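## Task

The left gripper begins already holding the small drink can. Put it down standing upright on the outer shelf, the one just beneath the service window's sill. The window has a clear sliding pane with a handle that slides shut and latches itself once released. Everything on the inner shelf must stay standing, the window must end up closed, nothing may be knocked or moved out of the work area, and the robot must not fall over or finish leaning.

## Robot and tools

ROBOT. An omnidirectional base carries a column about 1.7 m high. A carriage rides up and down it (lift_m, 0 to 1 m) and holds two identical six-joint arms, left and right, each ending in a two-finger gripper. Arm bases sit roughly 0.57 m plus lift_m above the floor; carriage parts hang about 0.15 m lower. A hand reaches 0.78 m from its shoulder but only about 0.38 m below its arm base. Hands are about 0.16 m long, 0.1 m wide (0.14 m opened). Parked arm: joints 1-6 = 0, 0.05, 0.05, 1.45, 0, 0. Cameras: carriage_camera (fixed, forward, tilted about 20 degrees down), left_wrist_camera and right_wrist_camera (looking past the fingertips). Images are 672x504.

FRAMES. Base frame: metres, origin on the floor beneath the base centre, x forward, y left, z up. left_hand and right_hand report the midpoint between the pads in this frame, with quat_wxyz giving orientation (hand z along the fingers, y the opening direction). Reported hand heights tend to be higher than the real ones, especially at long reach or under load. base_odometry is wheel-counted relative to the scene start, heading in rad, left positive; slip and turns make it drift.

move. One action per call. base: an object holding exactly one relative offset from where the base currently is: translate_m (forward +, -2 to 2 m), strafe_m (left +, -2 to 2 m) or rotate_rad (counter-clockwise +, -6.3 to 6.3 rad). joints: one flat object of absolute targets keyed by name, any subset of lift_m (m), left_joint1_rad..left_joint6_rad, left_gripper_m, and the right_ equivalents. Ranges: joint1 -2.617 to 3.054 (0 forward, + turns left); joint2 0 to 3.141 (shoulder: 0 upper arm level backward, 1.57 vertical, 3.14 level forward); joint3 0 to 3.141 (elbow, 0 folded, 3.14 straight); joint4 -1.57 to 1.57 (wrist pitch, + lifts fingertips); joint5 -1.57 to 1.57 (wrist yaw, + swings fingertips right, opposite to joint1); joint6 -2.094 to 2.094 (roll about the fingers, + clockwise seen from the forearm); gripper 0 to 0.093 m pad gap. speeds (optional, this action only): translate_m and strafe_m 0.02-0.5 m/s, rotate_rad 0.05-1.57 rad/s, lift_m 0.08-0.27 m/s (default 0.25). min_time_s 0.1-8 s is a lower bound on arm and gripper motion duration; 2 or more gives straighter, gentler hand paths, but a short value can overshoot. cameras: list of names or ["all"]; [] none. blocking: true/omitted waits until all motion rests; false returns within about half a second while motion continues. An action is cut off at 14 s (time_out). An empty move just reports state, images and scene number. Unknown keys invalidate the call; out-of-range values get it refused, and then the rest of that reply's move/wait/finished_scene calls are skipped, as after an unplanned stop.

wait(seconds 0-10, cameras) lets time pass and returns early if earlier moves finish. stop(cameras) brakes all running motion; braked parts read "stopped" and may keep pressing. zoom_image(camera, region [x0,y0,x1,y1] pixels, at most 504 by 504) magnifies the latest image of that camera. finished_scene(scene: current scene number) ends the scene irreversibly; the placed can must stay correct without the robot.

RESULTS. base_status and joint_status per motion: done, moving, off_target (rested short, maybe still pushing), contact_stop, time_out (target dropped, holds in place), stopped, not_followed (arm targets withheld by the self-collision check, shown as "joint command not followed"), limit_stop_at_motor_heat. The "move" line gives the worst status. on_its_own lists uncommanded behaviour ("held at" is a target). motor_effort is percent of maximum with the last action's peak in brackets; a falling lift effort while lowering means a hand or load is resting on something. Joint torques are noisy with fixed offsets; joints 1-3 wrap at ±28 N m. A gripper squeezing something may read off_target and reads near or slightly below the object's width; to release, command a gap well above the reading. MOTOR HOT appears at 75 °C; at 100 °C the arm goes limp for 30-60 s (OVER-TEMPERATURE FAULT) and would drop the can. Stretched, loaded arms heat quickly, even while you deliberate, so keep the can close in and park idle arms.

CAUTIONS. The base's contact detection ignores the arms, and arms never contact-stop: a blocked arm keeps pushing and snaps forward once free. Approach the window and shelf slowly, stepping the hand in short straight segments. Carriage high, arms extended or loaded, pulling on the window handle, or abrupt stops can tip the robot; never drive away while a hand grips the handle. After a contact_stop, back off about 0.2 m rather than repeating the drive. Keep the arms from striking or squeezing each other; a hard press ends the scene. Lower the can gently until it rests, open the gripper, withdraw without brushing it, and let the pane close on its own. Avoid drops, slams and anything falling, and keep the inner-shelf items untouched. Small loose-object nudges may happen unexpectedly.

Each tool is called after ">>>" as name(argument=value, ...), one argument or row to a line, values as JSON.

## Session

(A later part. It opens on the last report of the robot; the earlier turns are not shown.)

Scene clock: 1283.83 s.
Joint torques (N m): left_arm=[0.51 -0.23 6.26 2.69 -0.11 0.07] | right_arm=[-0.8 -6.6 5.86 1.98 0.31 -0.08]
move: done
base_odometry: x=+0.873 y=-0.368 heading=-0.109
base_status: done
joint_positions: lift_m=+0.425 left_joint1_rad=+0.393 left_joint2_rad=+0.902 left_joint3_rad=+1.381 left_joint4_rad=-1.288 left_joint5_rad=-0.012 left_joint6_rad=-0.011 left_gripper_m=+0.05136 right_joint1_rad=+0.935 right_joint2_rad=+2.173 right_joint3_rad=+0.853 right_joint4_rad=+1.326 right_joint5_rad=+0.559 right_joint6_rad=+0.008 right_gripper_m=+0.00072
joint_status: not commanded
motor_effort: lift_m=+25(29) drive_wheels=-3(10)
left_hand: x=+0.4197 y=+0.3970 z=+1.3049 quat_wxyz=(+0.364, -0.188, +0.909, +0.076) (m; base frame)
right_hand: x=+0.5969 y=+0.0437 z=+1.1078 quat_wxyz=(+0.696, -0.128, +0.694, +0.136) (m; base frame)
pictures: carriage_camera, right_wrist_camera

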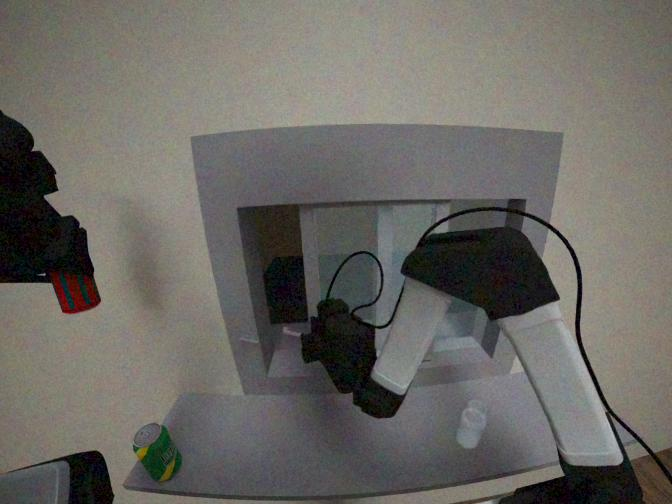

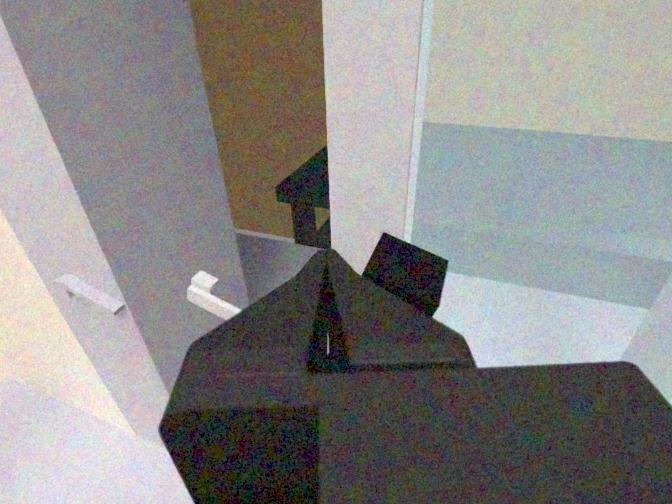

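>>> move(
  base={"strafe_m": -0.11},
  speeds={"strafe_m": 0.08},
  cameras=["carriage_camera", "right_wrist_camera"],
)

Scene clock: 1290.83 s.
Joint torques (N m): left_arm=[0.47 -0.29 6.3 2.68 -0.09 0.07] | right_arm=[-0.76 -6.86 5.87 1.99 0.22 -0.08]
move: done
base_odometry: x=+0.861 y=-0.477 heading=-0.109
base_status: done
joint_positions: lift_m=+0.425 left_joint1_rad=+0.393 left_joint2_rad=+0.902 left_joint3_rad=+1.381 left_joint4_rad=-1.288 left_joint5_rad=-0.012 left_joint6_rad=-0.011 left_gripper_m=+0.05136 right_joint1_rad=+0.935 right_joint2_rad=+2.173 right_joint3_rad=+0.853 right_joint4_rad=+1.328 right_joint5_rad=+0.556 right_joint6_rad=+0.008 right_gripper_m=+0.00072
joint_status: not commanded
motor_effort: lift_m=+28(29) drive_wheels=-1(7)
left_hand: x=+0.4198 y=+0.3971 z=+1.3050 quat_wxyz=(+0.364, -0.188, +0.909, +0.076) (m; base frame)
right_hand: x=+0.5967 y=+0.0442 z=+1.1081 quat_wxyz=(+0.696, -0.128, +0.693, +0.138) (m; base frame)
pictures: carriage_camera, right_wrist_camera

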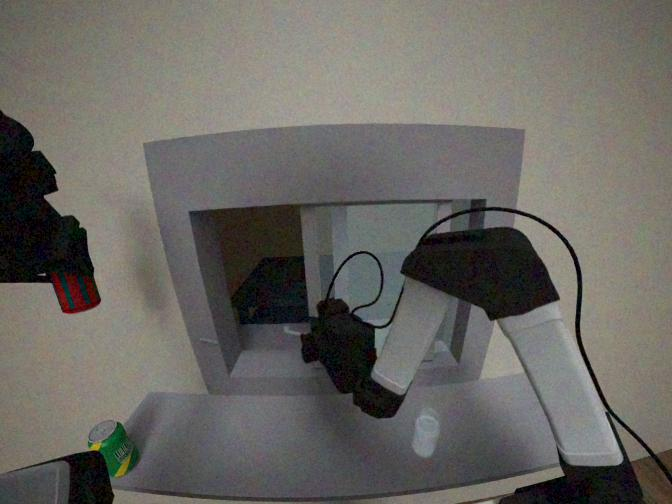

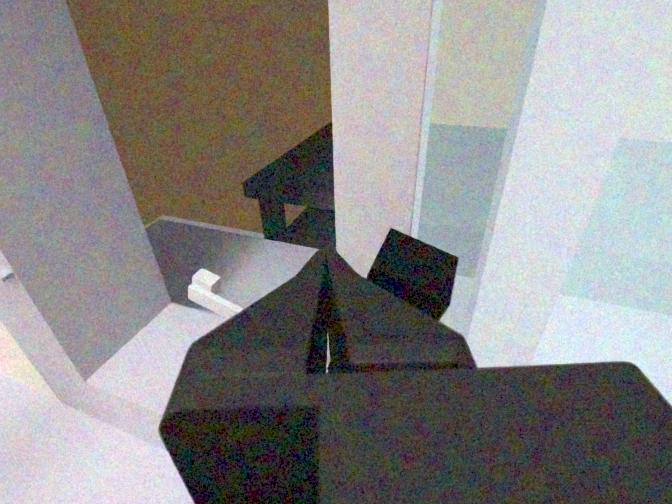

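>>> zoom_image(
  camera="right_wrist_camera",
  region=[0, 100, 340, 430],
)

Scaled by 1.482 from the camera's 672x504 image, which has a finer 960x720 frame.

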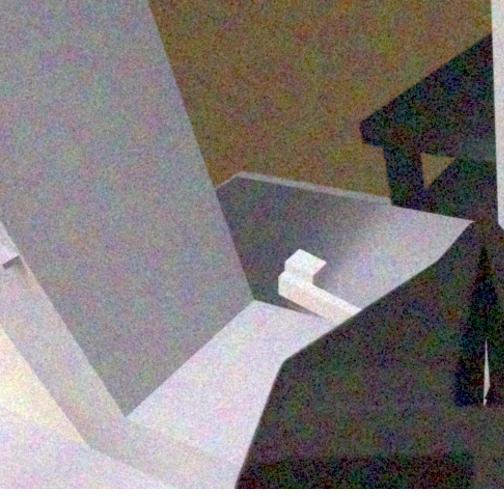

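>>> zoom_image(
  camera="carriage_camera",
  region=[180, 190, 340, 400],
)

Scaled by 2.400 from the camera's 672x504 image, which has a finer 960x720 frame.

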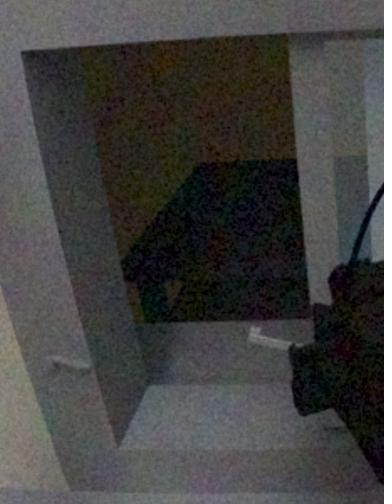

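>>> move(
  joints={"left_joint1_rad": -0.567, "left_joint2_rad": 1.146, "left_joint3_rad": 0.638, "left_joint4_rad": -0.355, "left_joint5_rad": -0.41, "left_joint6_rad": -0.405},
  min_time_s=2.5,
  cameras=["all"],
)

Scene clock: 1397.20 s.
Joint torques (N m): left_arm=[-0.77 -2.41 6.2 2.46 -0.65 -0.1] | right_arm=[-0.77 -6.72 5.87 1.99 0.22 -0.08]
move: off_target
base_odometry: x=+0.861 y=-0.477 heading=-0.109
base_status: not commanded
joint_positions: lift_m=+0.425 left_joint1_rad=-0.560 left_joint2_rad=+1.143 left_joint3_rad=+0.634 left_joint4_rad=-0.400 left_joint5_rad=-0.382 left_joint6_rad=-0.391 left_gripper_m=+0.05136 right_joint1_rad=+0.935 right_joint2_rad=+2.173 right_joint3_rad=+0.853 right_joint4_rad=+1.328 right_joint5_rad=+0.556 right_joint6_rad=+0.008 right_gripper_m=+0.00072
joint_status: left_joint4_rad off_target (ended at -0.400, target -0.355); left_joint5_rad off_target (ended at -0.382, target -0.410); the others done
motor_effort: lift_m=+26(29) drive_wheels=-1(1)
left_hand: x=+0.5071 y=+0.2082 z=+1.0988 quat_wxyz=(+0.366, +0.017, +0.930, +0.013) (m; base frame)
right_hand: x=+0.5966 y=+0.0442 z=+1.1081 quat_wxyz=(+0.696, -0.129, +0.693, +0.138) (m; base frame)
pictures: carriage_camera, left_wrist_camera, right_wrist_camera

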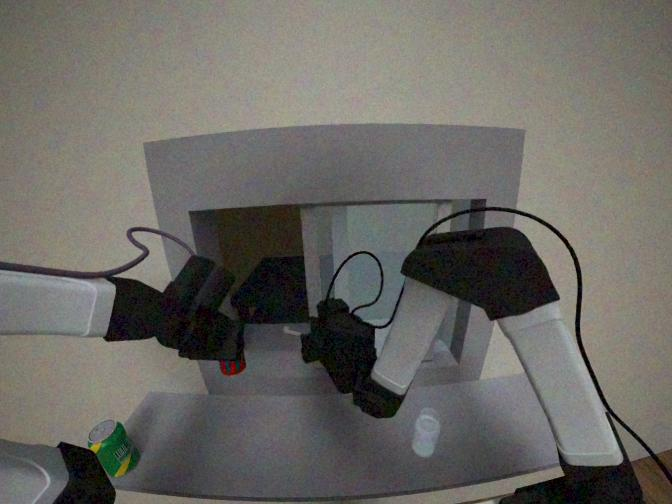

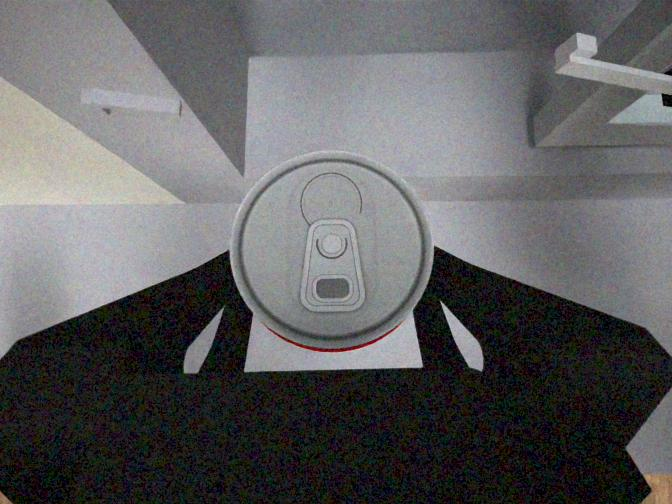

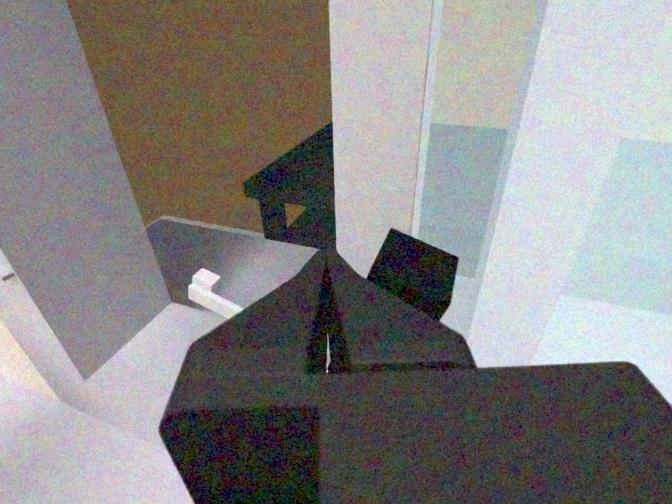

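>>> move(
  base={"strafe_m": -0.022},
  joints={"left_joint1_rad": -0.278, "left_joint2_rad": 1.73, "left_joint3_rad": 1.095, "left_joint4_rad": -0.075, "left_joint5_rad": -0.185, "left_joint6_rad": -0.182},
  speeds={"strafe_m": 0.06},
  min_time_s=2.0,
  cameras=["all"],
)

Scene clock: 1440.47 s.
Joint torques (N m): left_arm=[0.4 -6.46 8.79 2.75 -0.03 0.22] | right_arm=[-0.87 -6.71 5.9 1.99 0.21 -0.08]
move: off_target
base_odometry: x=+0.859 y=-0.499 heading=-0.109
base_status: done
joint_positions: lift_m=+0.425 left_joint1_rad=-0.284 left_joint2_rad=+1.726 left_joint3_rad=+1.060 left_joint4_rad=-0.125 left_joint5_rad=-0.197 left_joint6_rad=-0.195 left_gripper_m=+0.05136 right_joint1_rad=+0.936 right_joint2_rad=+2.173 right_joint3_rad=+0.853 right_joint4_rad=+1.328 right_joint5_rad=+0.556 right_joint6_rad=+0.008 right_gripper_m=+0.00072
joint_status: left_joint4_rad off_target (ended at -0.125, target -0.075); the others done
motor_effort: lift_m=+26(29) drive_wheels=-2(6)
left_hand: x=+0.6734 y=+0.2150 z=+1.0940 quat_wxyz=(+0.389, +0.003, +0.921, -0.001) (m; base frame)
right_hand: x=+0.5964 y=+0.0444 z=+1.1082 quat_wxyz=(+0.696, -0.129, +0.693, +0.138) (m; base frame)
pictures: carriage_camera, left_wrist_camera, right_wrist_camera

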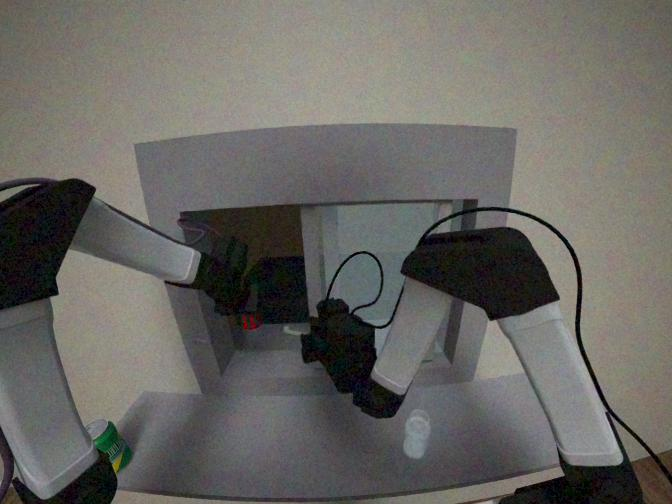

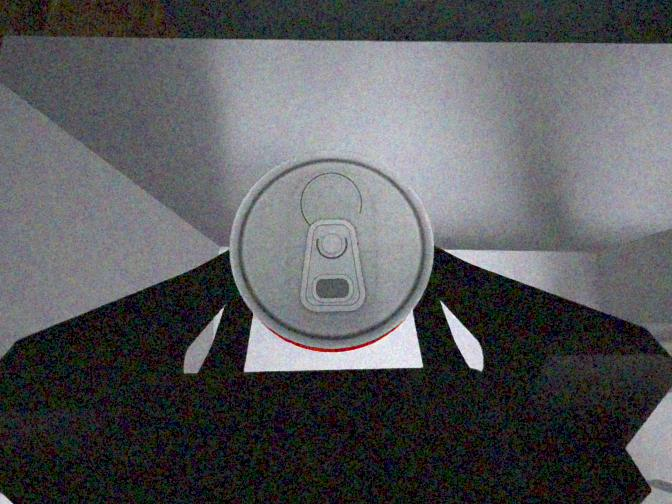

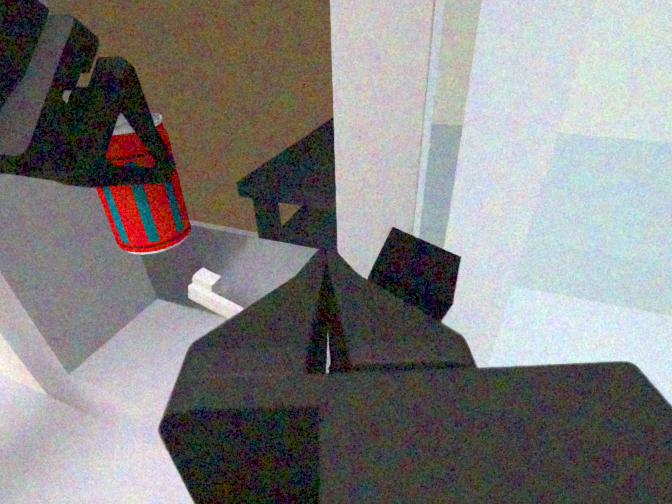

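>>> move(
  joints={"left_joint1_rad": -0.187, "left_joint2_rad": 2.342, "left_joint3_rad": 1.975, "left_joint4_rad": -0.33, "left_joint5_rad": -0.13, "left_joint6_rad": -0.118},
  min_time_s=2.0,
  cameras=["left_wrist_camera", "right_wrist_camera"],
)

Scene clock: 1462.13 s.
Joint torques (N m): left_arm=[0.4 -10.61 9.42 2.59 -0.02 0.24] | right_arm=[-0.88 -6.72 5.89 1.98 0.21 -0.08]
move: done
base_odometry: x=+0.859 y=-0.499 heading=-0.109
base_status: not commanded
joint_positions: lift_m=+0.425 left_joint1_rad=-0.193 left_joint2_rad=+2.337 left_joint3_rad=+1.938 left_joint4_rad=-0.363 left_joint5_rad=-0.143 left_joint6_rad=-0.131 left_gripper_m=+0.05136 right_joint1_rad=+0.936 right_joint2_rad=+2.173 right_joint3_rad=+0.853 right_joint4_rad=+1.328 right_joint5_rad=+0.556 right_joint6_rad=+0.008 right_gripper_m=+0.00072
joint_status: all done
motor_effort: lift_m=+26(29) drive_wheels=-2(2)
left_hand: x=+0.8430 y=+0.2152 z=+1.0916 quat_wxyz=(+0.398, +0.000, +0.917, +0.001) (m; base frame)
right_hand: x=+0.5964 y=+0.0444 z=+1.1082 quat_wxyz=(+0.696, -0.129, +0.693, +0.138) (m; base frame)
pictures: left_wrist_camera, right_wrist_camera

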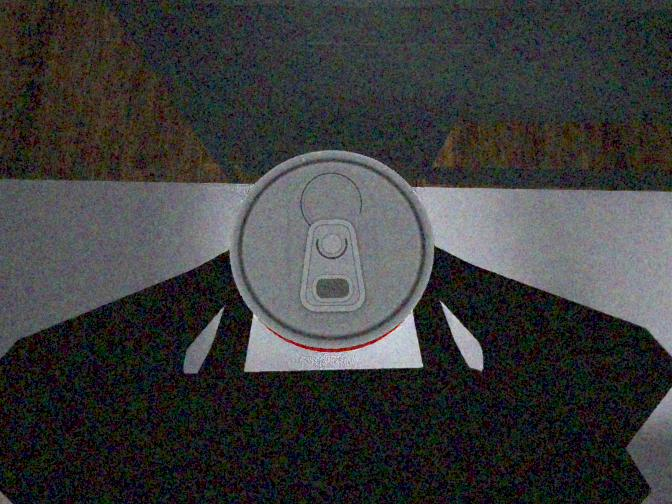

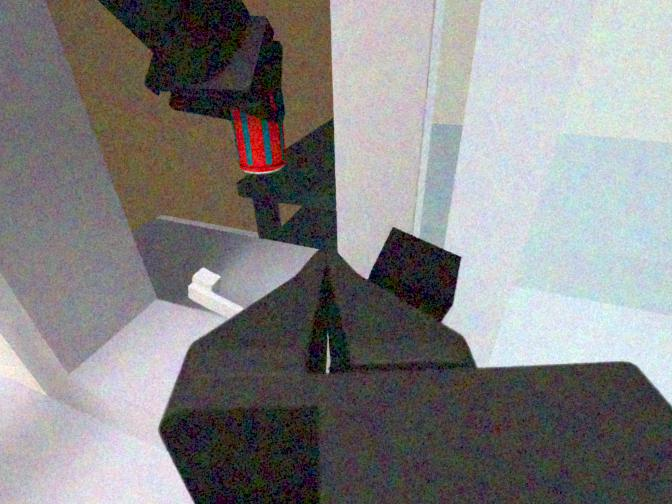

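>>> move(
  joints={"left_joint2_rad": 2.494, "left_joint3_rad": 1.762, "left_joint4_rad": 0.03},
  min_time_s=2.5,
  cameras=["left_wrist_camera", "right_wrist_camera"],
)

Scene clock: 1480.20 s.
Joint torques (N m): left_arm=[0.47 -10.81 5.94 2.8 0.01 0.25] | right_arm=[-0.88 -6.72 5.9 1.98 0.21 -0.08]
move: off_target
base_odometry: x=+0.859 y=-0.499 heading=-0.109
base_status: not commanded
joint_positions: lift_m=+0.425 left_joint1_rad=-0.193 left_joint2_rad=+2.488 left_joint3_rad=+1.758 left_joint4_rad=-0.022 left_joint5_rad=-0.142 left_joint6_rad=-0.131 left_gripper_m=+0.05136 right_joint1_rad=+0.936 right_joint2_rad=+2.173 right_joint3_rad=+0.853 right_joint4_rad=+1.328 right_joint5_rad=+0.556 right_joint6_rad=+0.008 right_gripper_m=+0.00072
joint_status: left_joint4_rad off_target (ended at -0.022, target +0.030); the others done
motor_effort: lift_m=+25(29) drive_wheels=-2(2)
left_hand: x=+0.8449 y=+0.2147 z=+0.9849 quat_wxyz=(+0.403, +0.000, +0.915, +0.000) (m; base frame)
right_hand: x=+0.5964 y=+0.0444 z=+1.1082 quat_wxyz=(+0.696, -0.129, +0.693, +0.138) (m; base frame)
pictures: left_wrist_camera, right_wrist_camera

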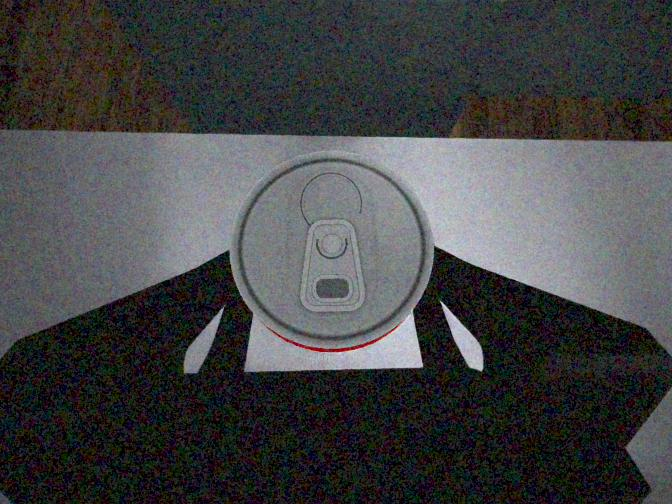

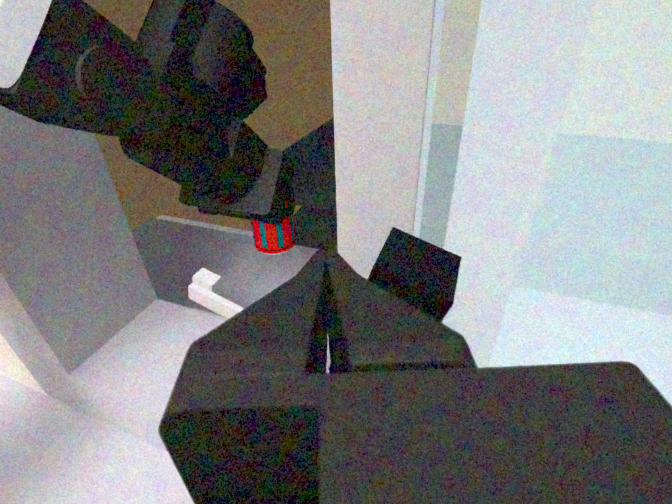

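>>> zoom_image(
  camera="right_wrist_camera",
  region=[130, 130, 340, 290],
)

Scaled by 2.400 from the camera's 672x504 image, which has a finer 960x720 frame.

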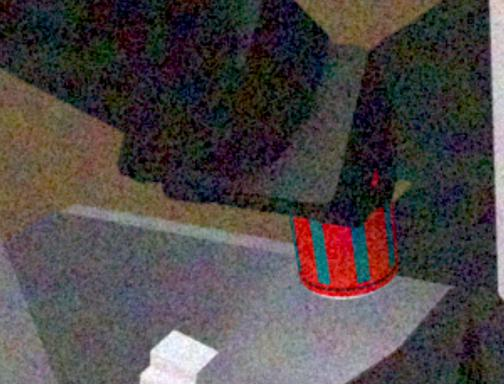

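>>> move(
  joints={"left_joint2_rad": 2.53, "left_joint3_rad": 1.754, "left_joint4_rad": 0.075},
  min_time_s=1.0,
)

Scene clock: 1541.17 s.
Joint torques (N m): left_arm=[0.5 -10.97 5.91 2.8 -0.01 0.2] | right_arm=[-0.87 -6.74 5.89 1.98 0.21 -0.08]
move: off_target
base_odometry: x=+0.859 y=-0.499 heading=-0.109
base_status: not commanded
joint_positions: lift_m=+0.425 left_joint1_rad=-0.193 left_joint2_rad=+2.525 left_joint3_rad=+1.750 left_joint4_rad=+0.023 left_joint5_rad=-0.142 left_joint6_rad=-0.131 left_gripper_m=+0.05136 right_joint1_rad=+0.936 right_joint2_rad=+2.173 right_joint3_rad=+0.853 right_joint4_rad=+1.328 right_joint5_rad=+0.556 right_joint6_rad=+0.008 right_gripper_m=+0.00072
joint_status: left_joint4_rad off_target (ended at +0.023, target +0.075); the others done
motor_effort: lift_m=+25(29) drive_wheels=-2(2)
left_hand: x=+0.8451 y=+0.2146 z=+0.9674 quat_wxyz=(+0.403, +0.000, +0.915, +0.000) (m; base frame)
right_hand: x=+0.5964 y=+0.0444 z=+1.1082 quat_wxyz=(+0.696, -0.129, +0.693, +0.138) (m; base frame)
pictures: none

>>> move(
  joints={"left_joint2_rad": 2.561, "left_joint3_rad": 1.748, "left_joint4_rad": 0.113},
  min_time_s=1.0,
  cameras=["right_wrist_camera"],
)

Scene clock: 1546.63 s.
Joint torques (N m): left_arm=[0.58 -11.14 5.81 2.8 -0.05 0.2] | right_arm=[-0.85 -6.71 5.89 1.98 0.21 -0.08]
move: off_target
base_odometry: x=+0.859 y=-0.499 heading=-0.109
base_status: not commanded
joint_positions: lift_m=+0.425 left_joint1_rad=-0.193 left_joint2_rad=+2.555 left_joint3_rad=+1.744 left_joint4_rad=+0.061 left_joint5_rad=-0.142 left_joint6_rad=-0.131 left_gripper_m=+0.05136 right_joint1_rad=+0.936 right_joint2_rad=+2.173 right_joint3_rad=+0.853 right_joint4_rad=+1.328 right_joint5_rad=+0.556 right_joint6_rad=+0.008 right_gripper_m=+0.00072
joint_status: left_joint4_rad off_target (ended at +0.061, target +0.113); the others done
motor_effort: lift_m=+25(28) drive_wheels=-2(2)
left_hand: x=+0.8450 y=+0.2147 z=+0.9529 quat_wxyz=(+0.403, +0.000, +0.915, +0.000) (m; base frame)
right_hand: x=+0.5964 y=+0.0444 z=+1.1082 quat_wxyz=(+0.696, -0.129, +0.693, +0.138) (m; base frame)
pictures: right_wrist_camera

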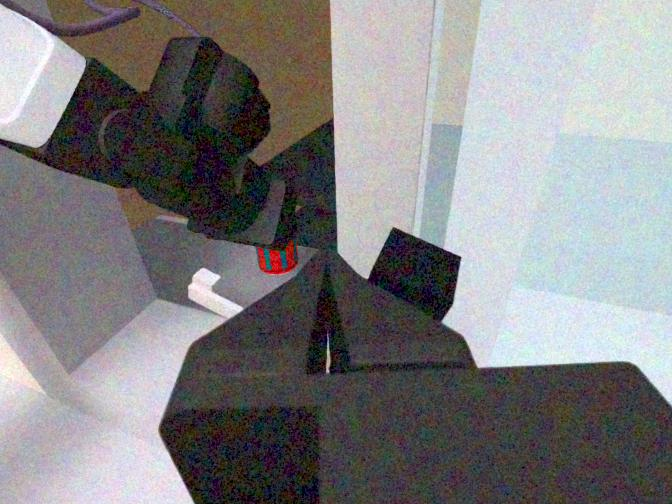

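>>> move(
  joints={"left_joint2_rad": 2.596, "left_joint3_rad": 1.749, "left_joint4_rad": 0.147},
  min_time_s=1.0,
)

Scene clock: 1551.93 s.
Joint torques (N m): left_arm=[0.57 -11.07 5.93 2.82 0 0.22] | right_arm=[-0.85 -6.71 5.89 1.98 0.21 -0.08]
move: off_target
base_odometry: x=+0.859 y=-0.499 heading=-0.109
base_status: not commanded
joint_positions: lift_m=+0.425 left_joint1_rad=-0.193 left_joint2_rad=+2.590 left_joint3_rad=+1.744 left_joint4_rad=+0.096 left_joint5_rad=-0.142 left_joint6_rad=-0.131 left_gripper_m=+0.05136 right_joint1_rad=+0.936 right_joint2_rad=+2.173 right_joint3_rad=+0.853 right_joint4_rad=+1.328 right_joint5_rad=+0.556 right_joint6_rad=+0.008 right_gripper_m=+0.00072
joint_status: left_joint4_rad off_target (ended at +0.095, target +0.147); the others done
motor_effort: lift_m=+26(29) drive_wheels=-2(2)
left_hand: x=+0.8450 y=+0.2147 z=+0.9378 quat_wxyz=(+0.403, +0.000, +0.915, +0.000) (m; base frame)
right_hand: x=+0.5964 y=+0.0444 z=+1.1082 quat_wxyz=(+0.696, -0.129, +0.693, +0.138) (m; base frame)
pictures: none

>>> move(
  joints={"left_joint2_rad": 2.629, "left_joint3_rad": 1.750, "left_joint4_rad": 0.181},
  min_time_s=1.0,
  cameras=["left_wrist_camera", "right_wrist_camera"],
)

Scene clock: 1555.57 s.
Joint torques (N m): left_arm=[0.53 -11.06 5.82 2.8 -0.01 0.2] | right_arm=[-0.87 -6.69 5.89 1.99 0.21 -0.08]
move: off_target
base_odometry: x=+0.859 y=-0.499 heading=-0.109
base_status: not commanded
joint_positions: lift_m=+0.425 left_joint1_rad=-0.193 left_joint2_rad=+2.623 left_joint3_rad=+1.744 left_joint4_rad=+0.129 left_joint5_rad=-0.142 left_joint6_rad=-0.131 left_gripper_m=+0.05136 right_joint1_rad=+0.936 right_joint2_rad=+2.173 right_joint3_rad=+0.853 right_joint4_rad=+1.328 right_joint5_rad=+0.556 right_joint6_rad=+0.008 right_gripper_m=+0.00072
joint_status: left_joint4_rad off_target (ended at +0.129, target +0.181); the others done
motor_effort: lift_m=+26(28) drive_wheels=-2(2)
left_hand: x=+0.8448 y=+0.2147 z=+0.9239 quat_wxyz=(+0.403, +0.000, +0.915, +0.000) (m; base frame)
right_hand: x=+0.5964 y=+0.0444 z=+1.1082 quat_wxyz=(+0.696, -0.129, +0.693, +0.138) (m; base frame)
pictures: left_wrist_camera, right_wrist_camera

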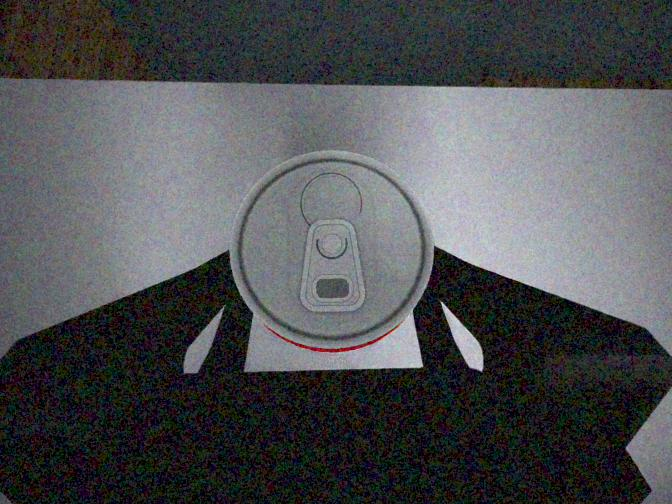

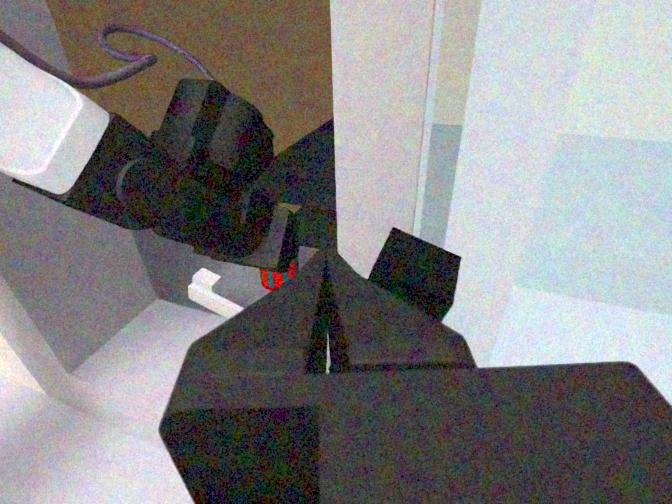

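>>> move(
  joints={"left_joint1_rad": -0.183, "left_joint2_rad": 2.743, "left_joint3_rad": 1.90, "left_joint4_rad": 0.155},
  min_time_s=1.2,
  cameras=["left_wrist_camera", "right_wrist_camera"],
)

Scene clock: 1591.10 s.
Joint torques (N m): left_arm=[0.47 -11.52 8.12 2.62 -0.01 0.23] | right_arm=[-0.85 -6.72 5.87 1.99 0.21 -0.08]
move: done
base_odometry: x=+0.859 y=-0.499 heading=-0.109
base_status: not commanded
joint_positions: lift_m=+0.425 left_joint1_rad=-0.189 left_joint2_rad=+2.737 left_joint3_rad=+1.867 left_joint4_rad=+0.120 left_joint5_rad=-0.142 left_joint6_rad=-0.131 left_gripper_m=+0.05136 right_joint1_rad=+0.936 right_joint2_rad=+2.173 right_joint3_rad=+0.853 right_joint4_rad=+1.328 right_joint5_rad=+0.556 right_joint6_rad=+0.008 right_gripper_m=+0.00072
joint_status: all done
motor_effort: lift_m=+26(28) drive_wheels=-2(2)
left_hand: x=+0.8597 y=+0.2142 z=+0.8988 quat_wxyz=(+0.403, -0.002, +0.915, +0.001) (m; base frame)
right_hand: x=+0.5964 y=+0.0444 z=+1.1082 quat_wxyz=(+0.696, -0.129, +0.693, +0.138) (m; base frame)
pictures: left_wrist_camera, right_wrist_camera

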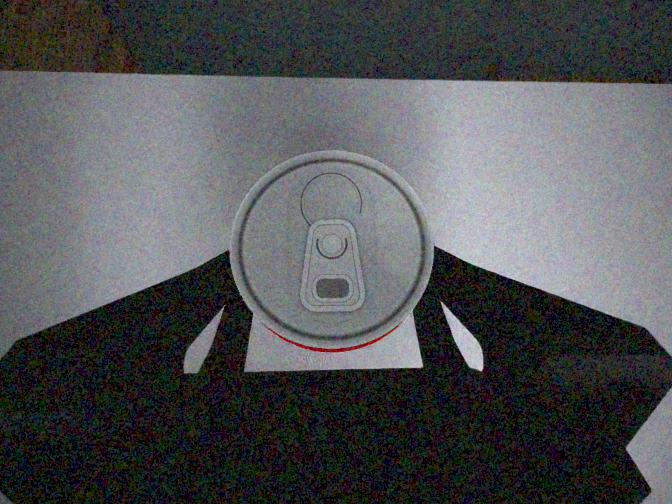

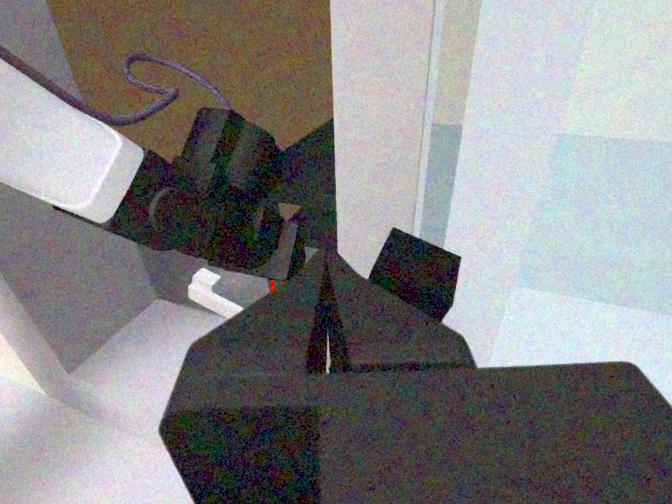

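>>> move(
  joints={"left_joint2_rad": 2.796, "left_joint3_rad": 1.921, "left_joint4_rad": 0.195},
  min_time_s=1.2,
)

Scene clock: 1601.17 s.
Joint torques (N m): left_arm=[0.49 -10.44 7.27 2.48 -0.01 0.22] | right_arm=[-0.87 -6.72 5.89 1.98 0.21 -0.07]
move: done
base_odometry: x=+0.859 y=-0.499 heading=-0.109
base_status: not commanded
joint_positions: lift_m=+0.425 left_joint1_rad=-0.189 left_joint2_rad=+2.776 left_joint3_rad=+1.899 left_joint4_rad=+0.179 left_joint5_rad=-0.142 left_joint6_rad=-0.131 left_gripper_m=+0.05136 right_joint1_rad=+0.936 right_joint2_rad=+2.173 right_joint3_rad=+0.853 right_joint4_rad=+1.328 right_joint5_rad=+0.556 right_joint6_rad=+0.008 right_gripper_m=+0.00072
joint_status: all done
motor_effort: lift_m=+26(29) drive_wheels=-2(2)
left_hand: x=+0.8706 y=+0.2121 z=+0.8973 quat_wxyz=(+0.426, -0.003, +0.905, -0.004) (m; base frame)
right_hand: x=+0.5964 y=+0.0444 z=+1.1082 quat_wxyz=(+0.696, -0.129, +0.693, +0.138) (m; base frame)
pictures: none

>>> move(
  joints={"lift_m": 0.435, "left_joint2_rad": 2.705, "left_joint3_rad": 1.876, "left_joint4_rad": 0.157},
  speeds={"lift_m": 0.08},
  min_time_s=1.0,
  cameras=["left_wrist_camera", "right_wrist_camera"],
)

Scene clock: 1618.43 s.
Joint torques (N m): left_arm=[0.43 -17.09 5.12 2.38 -0.01 0.22] | right_arm=[-0.85 -7.1 5.67 2 0.21 -0.08]
move: done
base_odometry: x=+0.859 y=-0.499 heading=-0.109
base_status: not commanded
joint_positions: lift_m=+0.435 left_joint1_rad=-0.189 left_joint2_rad=+2.769 left_joint3_rad=+1.877 left_joint4_rad=+0.146 left_joint5_rad=-0.142 left_joint6_rad=-0.131 left_gripper_m=+0.05136 right_joint1_rad=+0.936 right_joint2_rad=+2.178 right_joint3_rad=+0.855 right_joint4_rad=+1.327 right_joint5_rad=+0.557 right_joint6_rad=+0.008 right_gripper_m=+0.00072
joint_status: all done
motor_effort: lift_m=+26(30) drive_wheels=-2(2)
left_hand: x=+0.8599 y=+0.2142 z=+0.8969 quat_wxyz=(+0.405, -0.001, +0.914, +0.000) (m; base frame)
right_hand: x=+0.5967 y=+0.0448 z=+1.1163 quat_wxyz=(+0.695, -0.130, +0.694, +0.137) (m; base frame)
pictures: left_wrist_camera, right_wrist_camera

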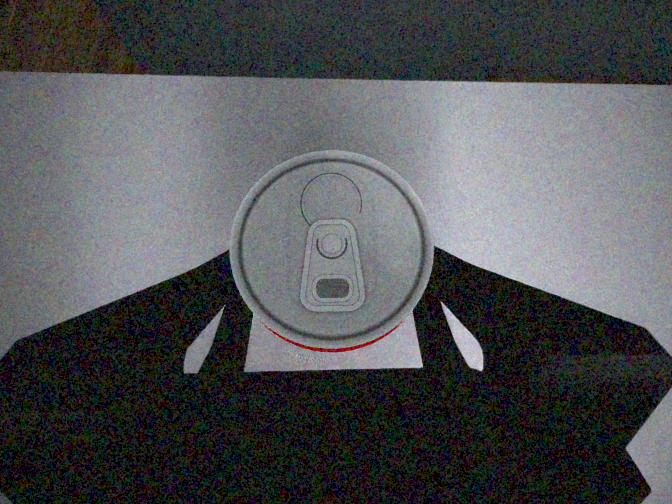

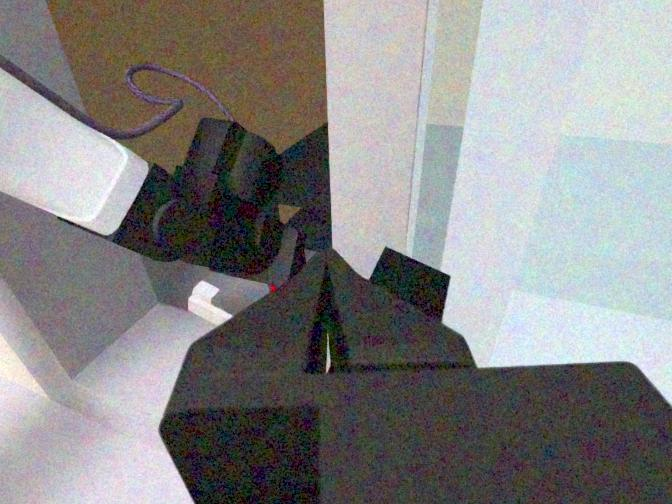

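>>> move(
  joints={"left_gripper_m": 0.078},
  min_time_s=1.5,
  cameras=["left_wrist_camera", "right_wrist_camera"],
)

Scene clock: 1627.07 s.
Joint torques (N m): left_arm=[0.42 -16.47 5.2 2.38 0 0.21] | right_arm=[-0.84 -7.09 5.67 2 0.21 -0.08]
move: done
base_odometry: x=+0.859 y=-0.499 heading=-0.109
base_status: not commanded
joint_positions: lift_m=+0.435 left_joint1_rad=-0.189 left_joint2_rad=+2.761 left_joint3_rad=+1.877 left_joint4_rad=+0.146 left_joint5_rad=-0.142 left_joint6_rad=-0.131 left_gripper_m=+0.07794 right_joint1_rad=+0.936 right_joint2_rad=+2.178 right_joint3_rad=+0.855 right_joint4_rad=+1.327 right_joint5_rad=+0.557 right_joint6_rad=+0.008 right_gripper_m=+0.00072
joint_status: all done
motor_effort: lift_m=+25(28) drive_wheels=-2(2)
left_hand: x=+0.8618 y=+0.2138 z=+0.9022 quat_wxyz=(+0.408, -0.002, +0.913, +0.000) (m; base frame)
right_hand: x=+0.5967 y=+0.0448 z=+1.1163 quat_wxyz=(+0.695, -0.130, +0.694, +0.137) (m; base frame)
pictures: left_wrist_camera, right_wrist_camera

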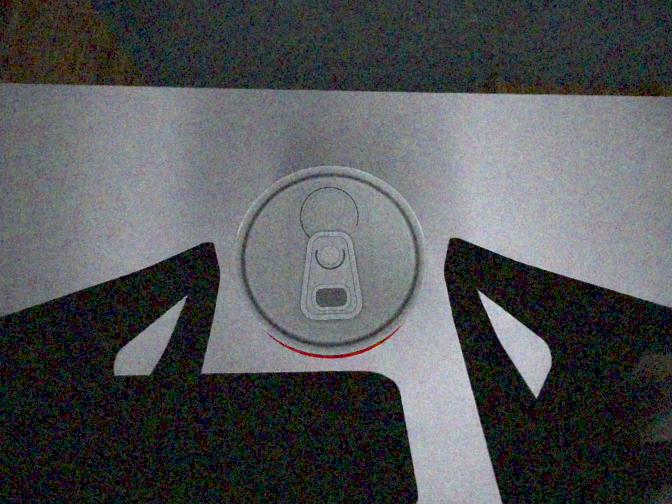

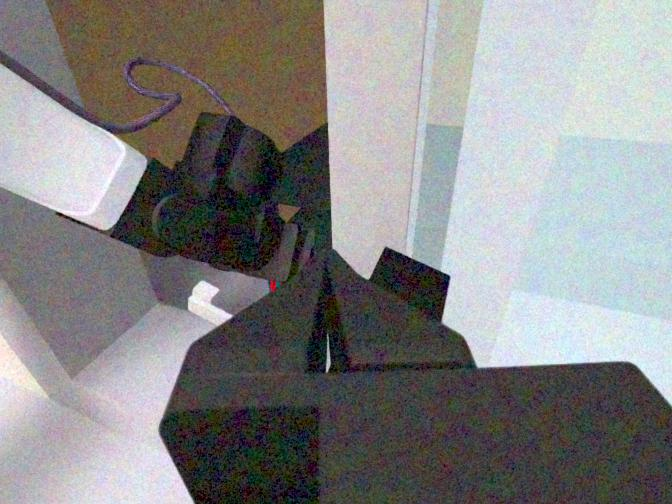

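>>> move(
  joints={"left_joint1_rad": -0.216, "left_joint2_rad": 2.43, "left_joint3_rad": 1.524, "left_joint4_rad": 0.25, "left_joint5_rad": -0.165, "left_joint6_rad": -0.15},
  min_time_s=1.5,
  cameras=["left_wrist_camera", "right_wrist_camera"],
)

Scene clock: 1648.23 s.
Joint torques (N m): left_arm=[-0.75 -14.89 4.86 2.44 -0.36 -0.1] | right_arm=[-0.87 -7.09 5.68 2.01 0.21 -0.08]
move: done
base_odometry: x=+0.859 y=-0.499 heading=-0.109
base_status: not commanded
joint_positions: lift_m=+0.435 left_joint1_rad=-0.210 left_joint2_rad=+2.482 left_joint3_rad=+1.528 left_joint4_rad=+0.233 left_joint5_rad=-0.148 left_joint6_rad=-0.137 left_gripper_m=+0.07794 right_joint1_rad=+0.936 right_joint2_rad=+2.178 right_joint3_rad=+0.855 right_joint4_rad=+1.327 right_joint5_rad=+0.557 right_joint6_rad=+0.008 right_gripper_m=+0.00072
joint_status: all done
motor_effort: lift_m=+25(27) drive_wheels=-2(2)
left_hand: x=+0.8158 y=+0.2110 z=+0.9552 quat_wxyz=(+0.416, +0.003, +0.909, -0.005) (m; base frame)
right_hand: x=+0.5967 y=+0.0448 z=+1.1163 quat_wxyz=(+0.695, -0.130, +0.694, +0.137) (m; base frame)
pictures: left_wrist_camera, right_wrist_camera

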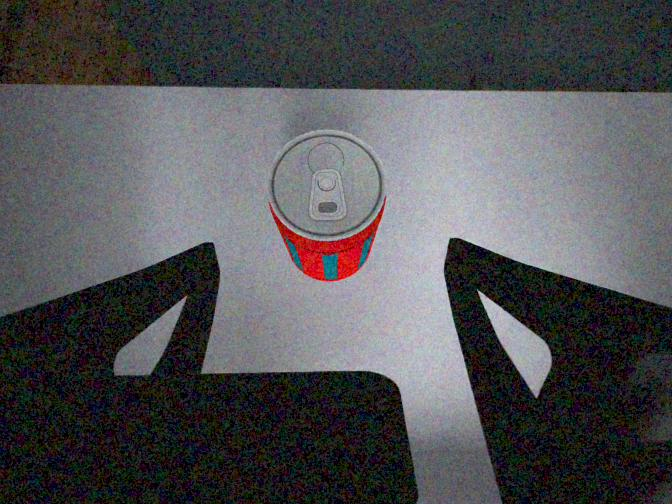

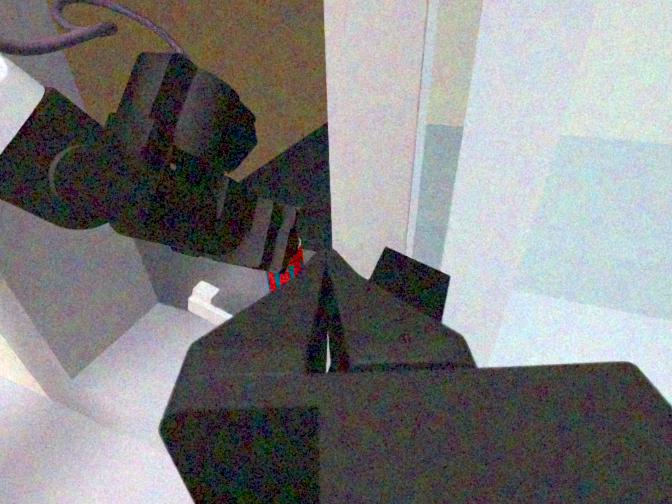

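>>> move(
  joints={"left_joint1_rad": -0.251, "left_joint2_rad": 1.99, "left_joint3_rad": 1.213, "left_joint4_rad": 0.09, "left_joint5_rad": -0.195, "left_joint6_rad": -0.181},
  min_time_s=1.5,
)

>>> move(
  joints={"left_joint1_rad": -0.378, "left_joint2_rad": 1.37, "left_joint3_rad": 0.834, "left_joint4_rad": -0.17, "left_joint5_rad": -0.286, "left_joint6_rad": -0.271, "left_gripper_m": 0.03},
  min_time_s=1.8,
  cameras=["all"],
)

Scene clock: 1674.73 s.
Joint torques (N m): left_arm=[-0.72 -12.01 5.23 2.25 -0.34 -0.1] | right_arm=[-0.85 -7.12 5.68 2 0.2 -0.07]
move: done
base_odometry: x=+0.859 y=-0.499 heading=-0.109
base_status: not commanded
joint_positions: lift_m=+0.435 left_joint1_rad=-0.244 left_joint2_rad=+2.032 left_joint3_rad=+1.216 left_joint4_rad=+0.091 left_joint5_rad=-0.178 left_joint6_rad=-0.168 left_gripper_m=+0.07794 right_joint1_rad=+0.936 right_joint2_rad=+2.178 right_joint3_rad=+0.855 right_joint4_rad=+1.327 right_joint5_rad=+0.557 right_joint6_rad=+0.008 right_gripper_m=+0.00072
joint_status: all done
motor_effort: lift_m=+26(30) drive_wheels=-2(2)
left_hand: x=+0.7442 y=+0.2131 z=+1.0578 quat_wxyz=(+0.417, -0.002, +0.909, -0.004) (m; base frame)
right_hand: x=+0.5967 y=+0.0448 z=+1.1163 quat_wxyz=(+0.695, -0.130, +0.694, +0.137) (m; base frame)
pictures: none

Scene clock: 1676.83 s.
Joint torques (N m): left_arm=[-0.92 -6.49 5.76 2.25 -0.41 -0.06] | right_arm=[-0.87 -7.09 5.67 2 0.21 -0.08]
move: done
base_odometry: x=+0.859 y=-0.499 heading=-0.109
base_status: not commanded
joint_positions: lift_m=+0.435 left_joint1_rad=-0.371 left_joint2_rad=+1.394 left_joint3_rad=+0.837 left_joint4_rad=-0.169 left_joint5_rad=-0.269 left_joint6_rad=-0.258 left_gripper_m=+0.03009 right_joint1_rad=+0.936 right_joint2_rad=+2.178 right_joint3_rad=+0.855 right_joint4_rad=+1.327 right_joint5_rad=+0.557 right_joint6_rad=+0.008 right_gripper_m=+0.00072
joint_status: all done
motor_effort: lift_m=+26(27) drive_wheels=-2(2)
left_hand: x=+0.6039 y=+0.2121 z=+1.1422 quat_wxyz=(+0.424, -0.004, +0.906, -0.009) (m; base frame)
right_hand: x=+0.5967 y=+0.0448 z=+1.1163 quat_wxyz=(+0.695, -0.130, +0.694, +0.137) (m; base frame)
pictures: carriage_camera, left_wrist_camera, right_wrist_camera

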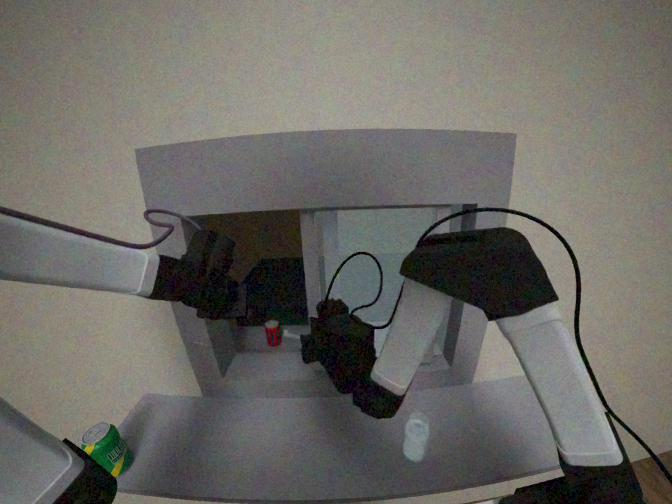

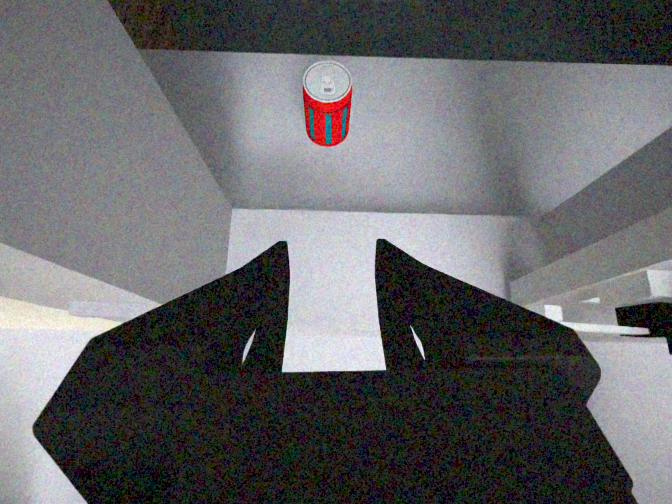

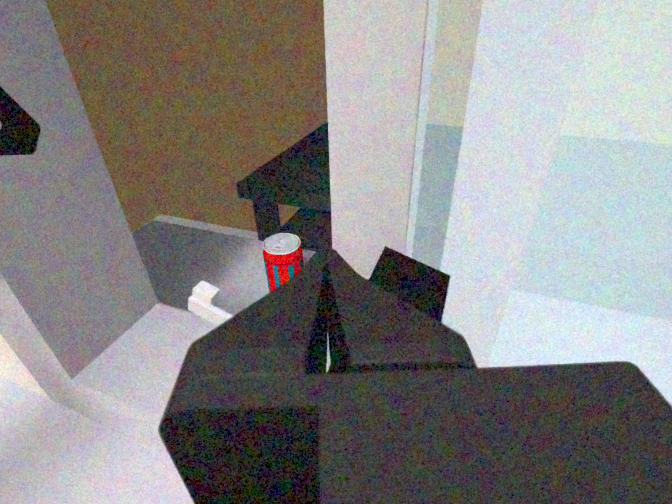

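>>> move(
  joints={"lift_m": 0.425, "left_joint1_rad": -0.565, "left_joint2_rad": 1.08, "left_joint3_rad": 0.65, "left_joint4_rad": -0.36, "left_joint5_rad": -0.415, "left_joint6_rad": -0.41},
  speeds={"lift_m": 0.08},
  min_time_s=1.2,
)

>>> move(
  base={"strafe_m": 0.12},
  joints={"left_joint1_rad": 0.393, "left_joint2_rad": 0.85, "left_joint3_rad": 1.375, "left_joint4_rad": -1.283, "left_joint5_rad": 0.0, "left_joint6_rad": 0.0},
  speeds={"strafe_m": 0.08},
  min_time_s=1.5,
  cameras=["carriage_camera", "right_wrist_camera"],
)

Scene clock: 1689.87 s.
Joint torques (N m): left_arm=[-0.88 -3.79 5.75 2.09 -0.5 -0.09] | right_arm=[-0.85 -7.17 5.55 1.98 0.23 -0.08]
move: done
base_odometry: x=+0.859 y=-0.499 heading=-0.109
base_status: not commanded
joint_positions: lift_m=+0.425 left_joint1_rad=-0.558 left_joint2_rad=+1.096 left_joint3_rad=+0.653 left_joint4_rad=-0.358 left_joint5_rad=-0.397 left_joint6_rad=-0.396 left_gripper_m=+0.03009 right_joint1_rad=+0.936 right_joint2_rad=+2.178 right_joint3_rad=+0.857 right_joint4_rad=+1.329 right_joint5_rad=+0.554 right_joint6_rad=+0.008 right_gripper_m=+0.00072
joint_status: all done
motor_effort: lift_m=+25(29) drive_wheels=-2(2)
left_hand: x=+0.5180 y=+0.2050 z=+1.1269 quat_wxyz=(+0.411, +0.000, +0.912, -0.007) (m; base frame)
right_hand: x=+0.5967 y=+0.0454 z=+1.1070 quat_wxyz=(+0.696, -0.130, +0.693, +0.139) (m; base frame)
pictures: none

Scene clock: 1692.00 s.
Joint torques (N m): left_arm=[0.4 0.02 6.39 2.23 0.11 0.21] | right_arm=[-0.88 -7.1 5.56 2.03 0.24 -0.08]
move: done
base_odometry: x=+0.872 y=-0.380 heading=-0.109
base_status: done
joint_positions: lift_m=+0.425 left_joint1_rad=+0.387 left_joint2_rad=+0.854 left_joint3_rad=+1.355 left_joint4_rad=-1.282 left_joint5_rad=-0.016 left_joint6_rad=-0.013 left_gripper_m=+0.03009 right_joint1_rad=+0.936 right_joint2_rad=+2.178 right_joint3_rad=+0.857 right_joint4_rad=+1.325 right_joint5_rad=+0.550 right_joint6_rad=+0.008 right_gripper_m=+0.00072
joint_status: all done
motor_effort: lift_m=+28(28) drive_wheels=+1(11)
left_hand: x=+0.4120 y=+0.3932 z=+1.3060 quat_wxyz=(+0.377, -0.186, +0.904, +0.079) (m; base frame)
right_hand: x=+0.5965 y=+0.0461 z=+1.1061 quat_wxyz=(+0.694, -0.132, +0.694, +0.139) (m; base frame)
pictures: carriage_camera, right_wrist_camera

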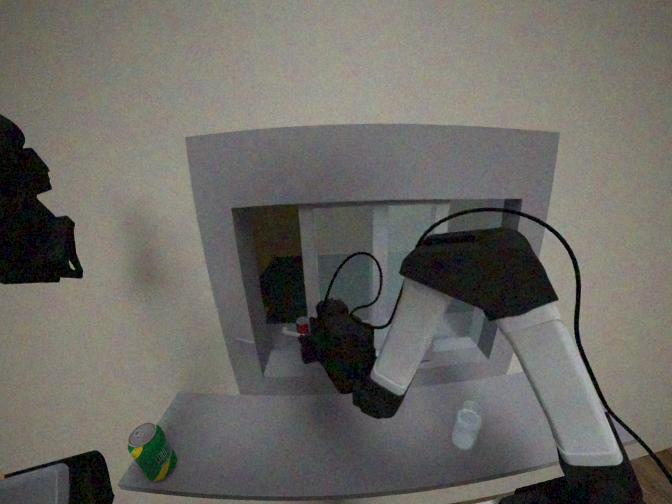

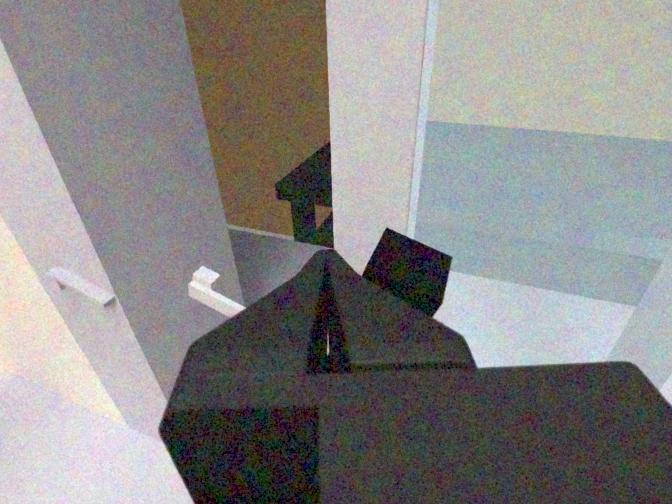

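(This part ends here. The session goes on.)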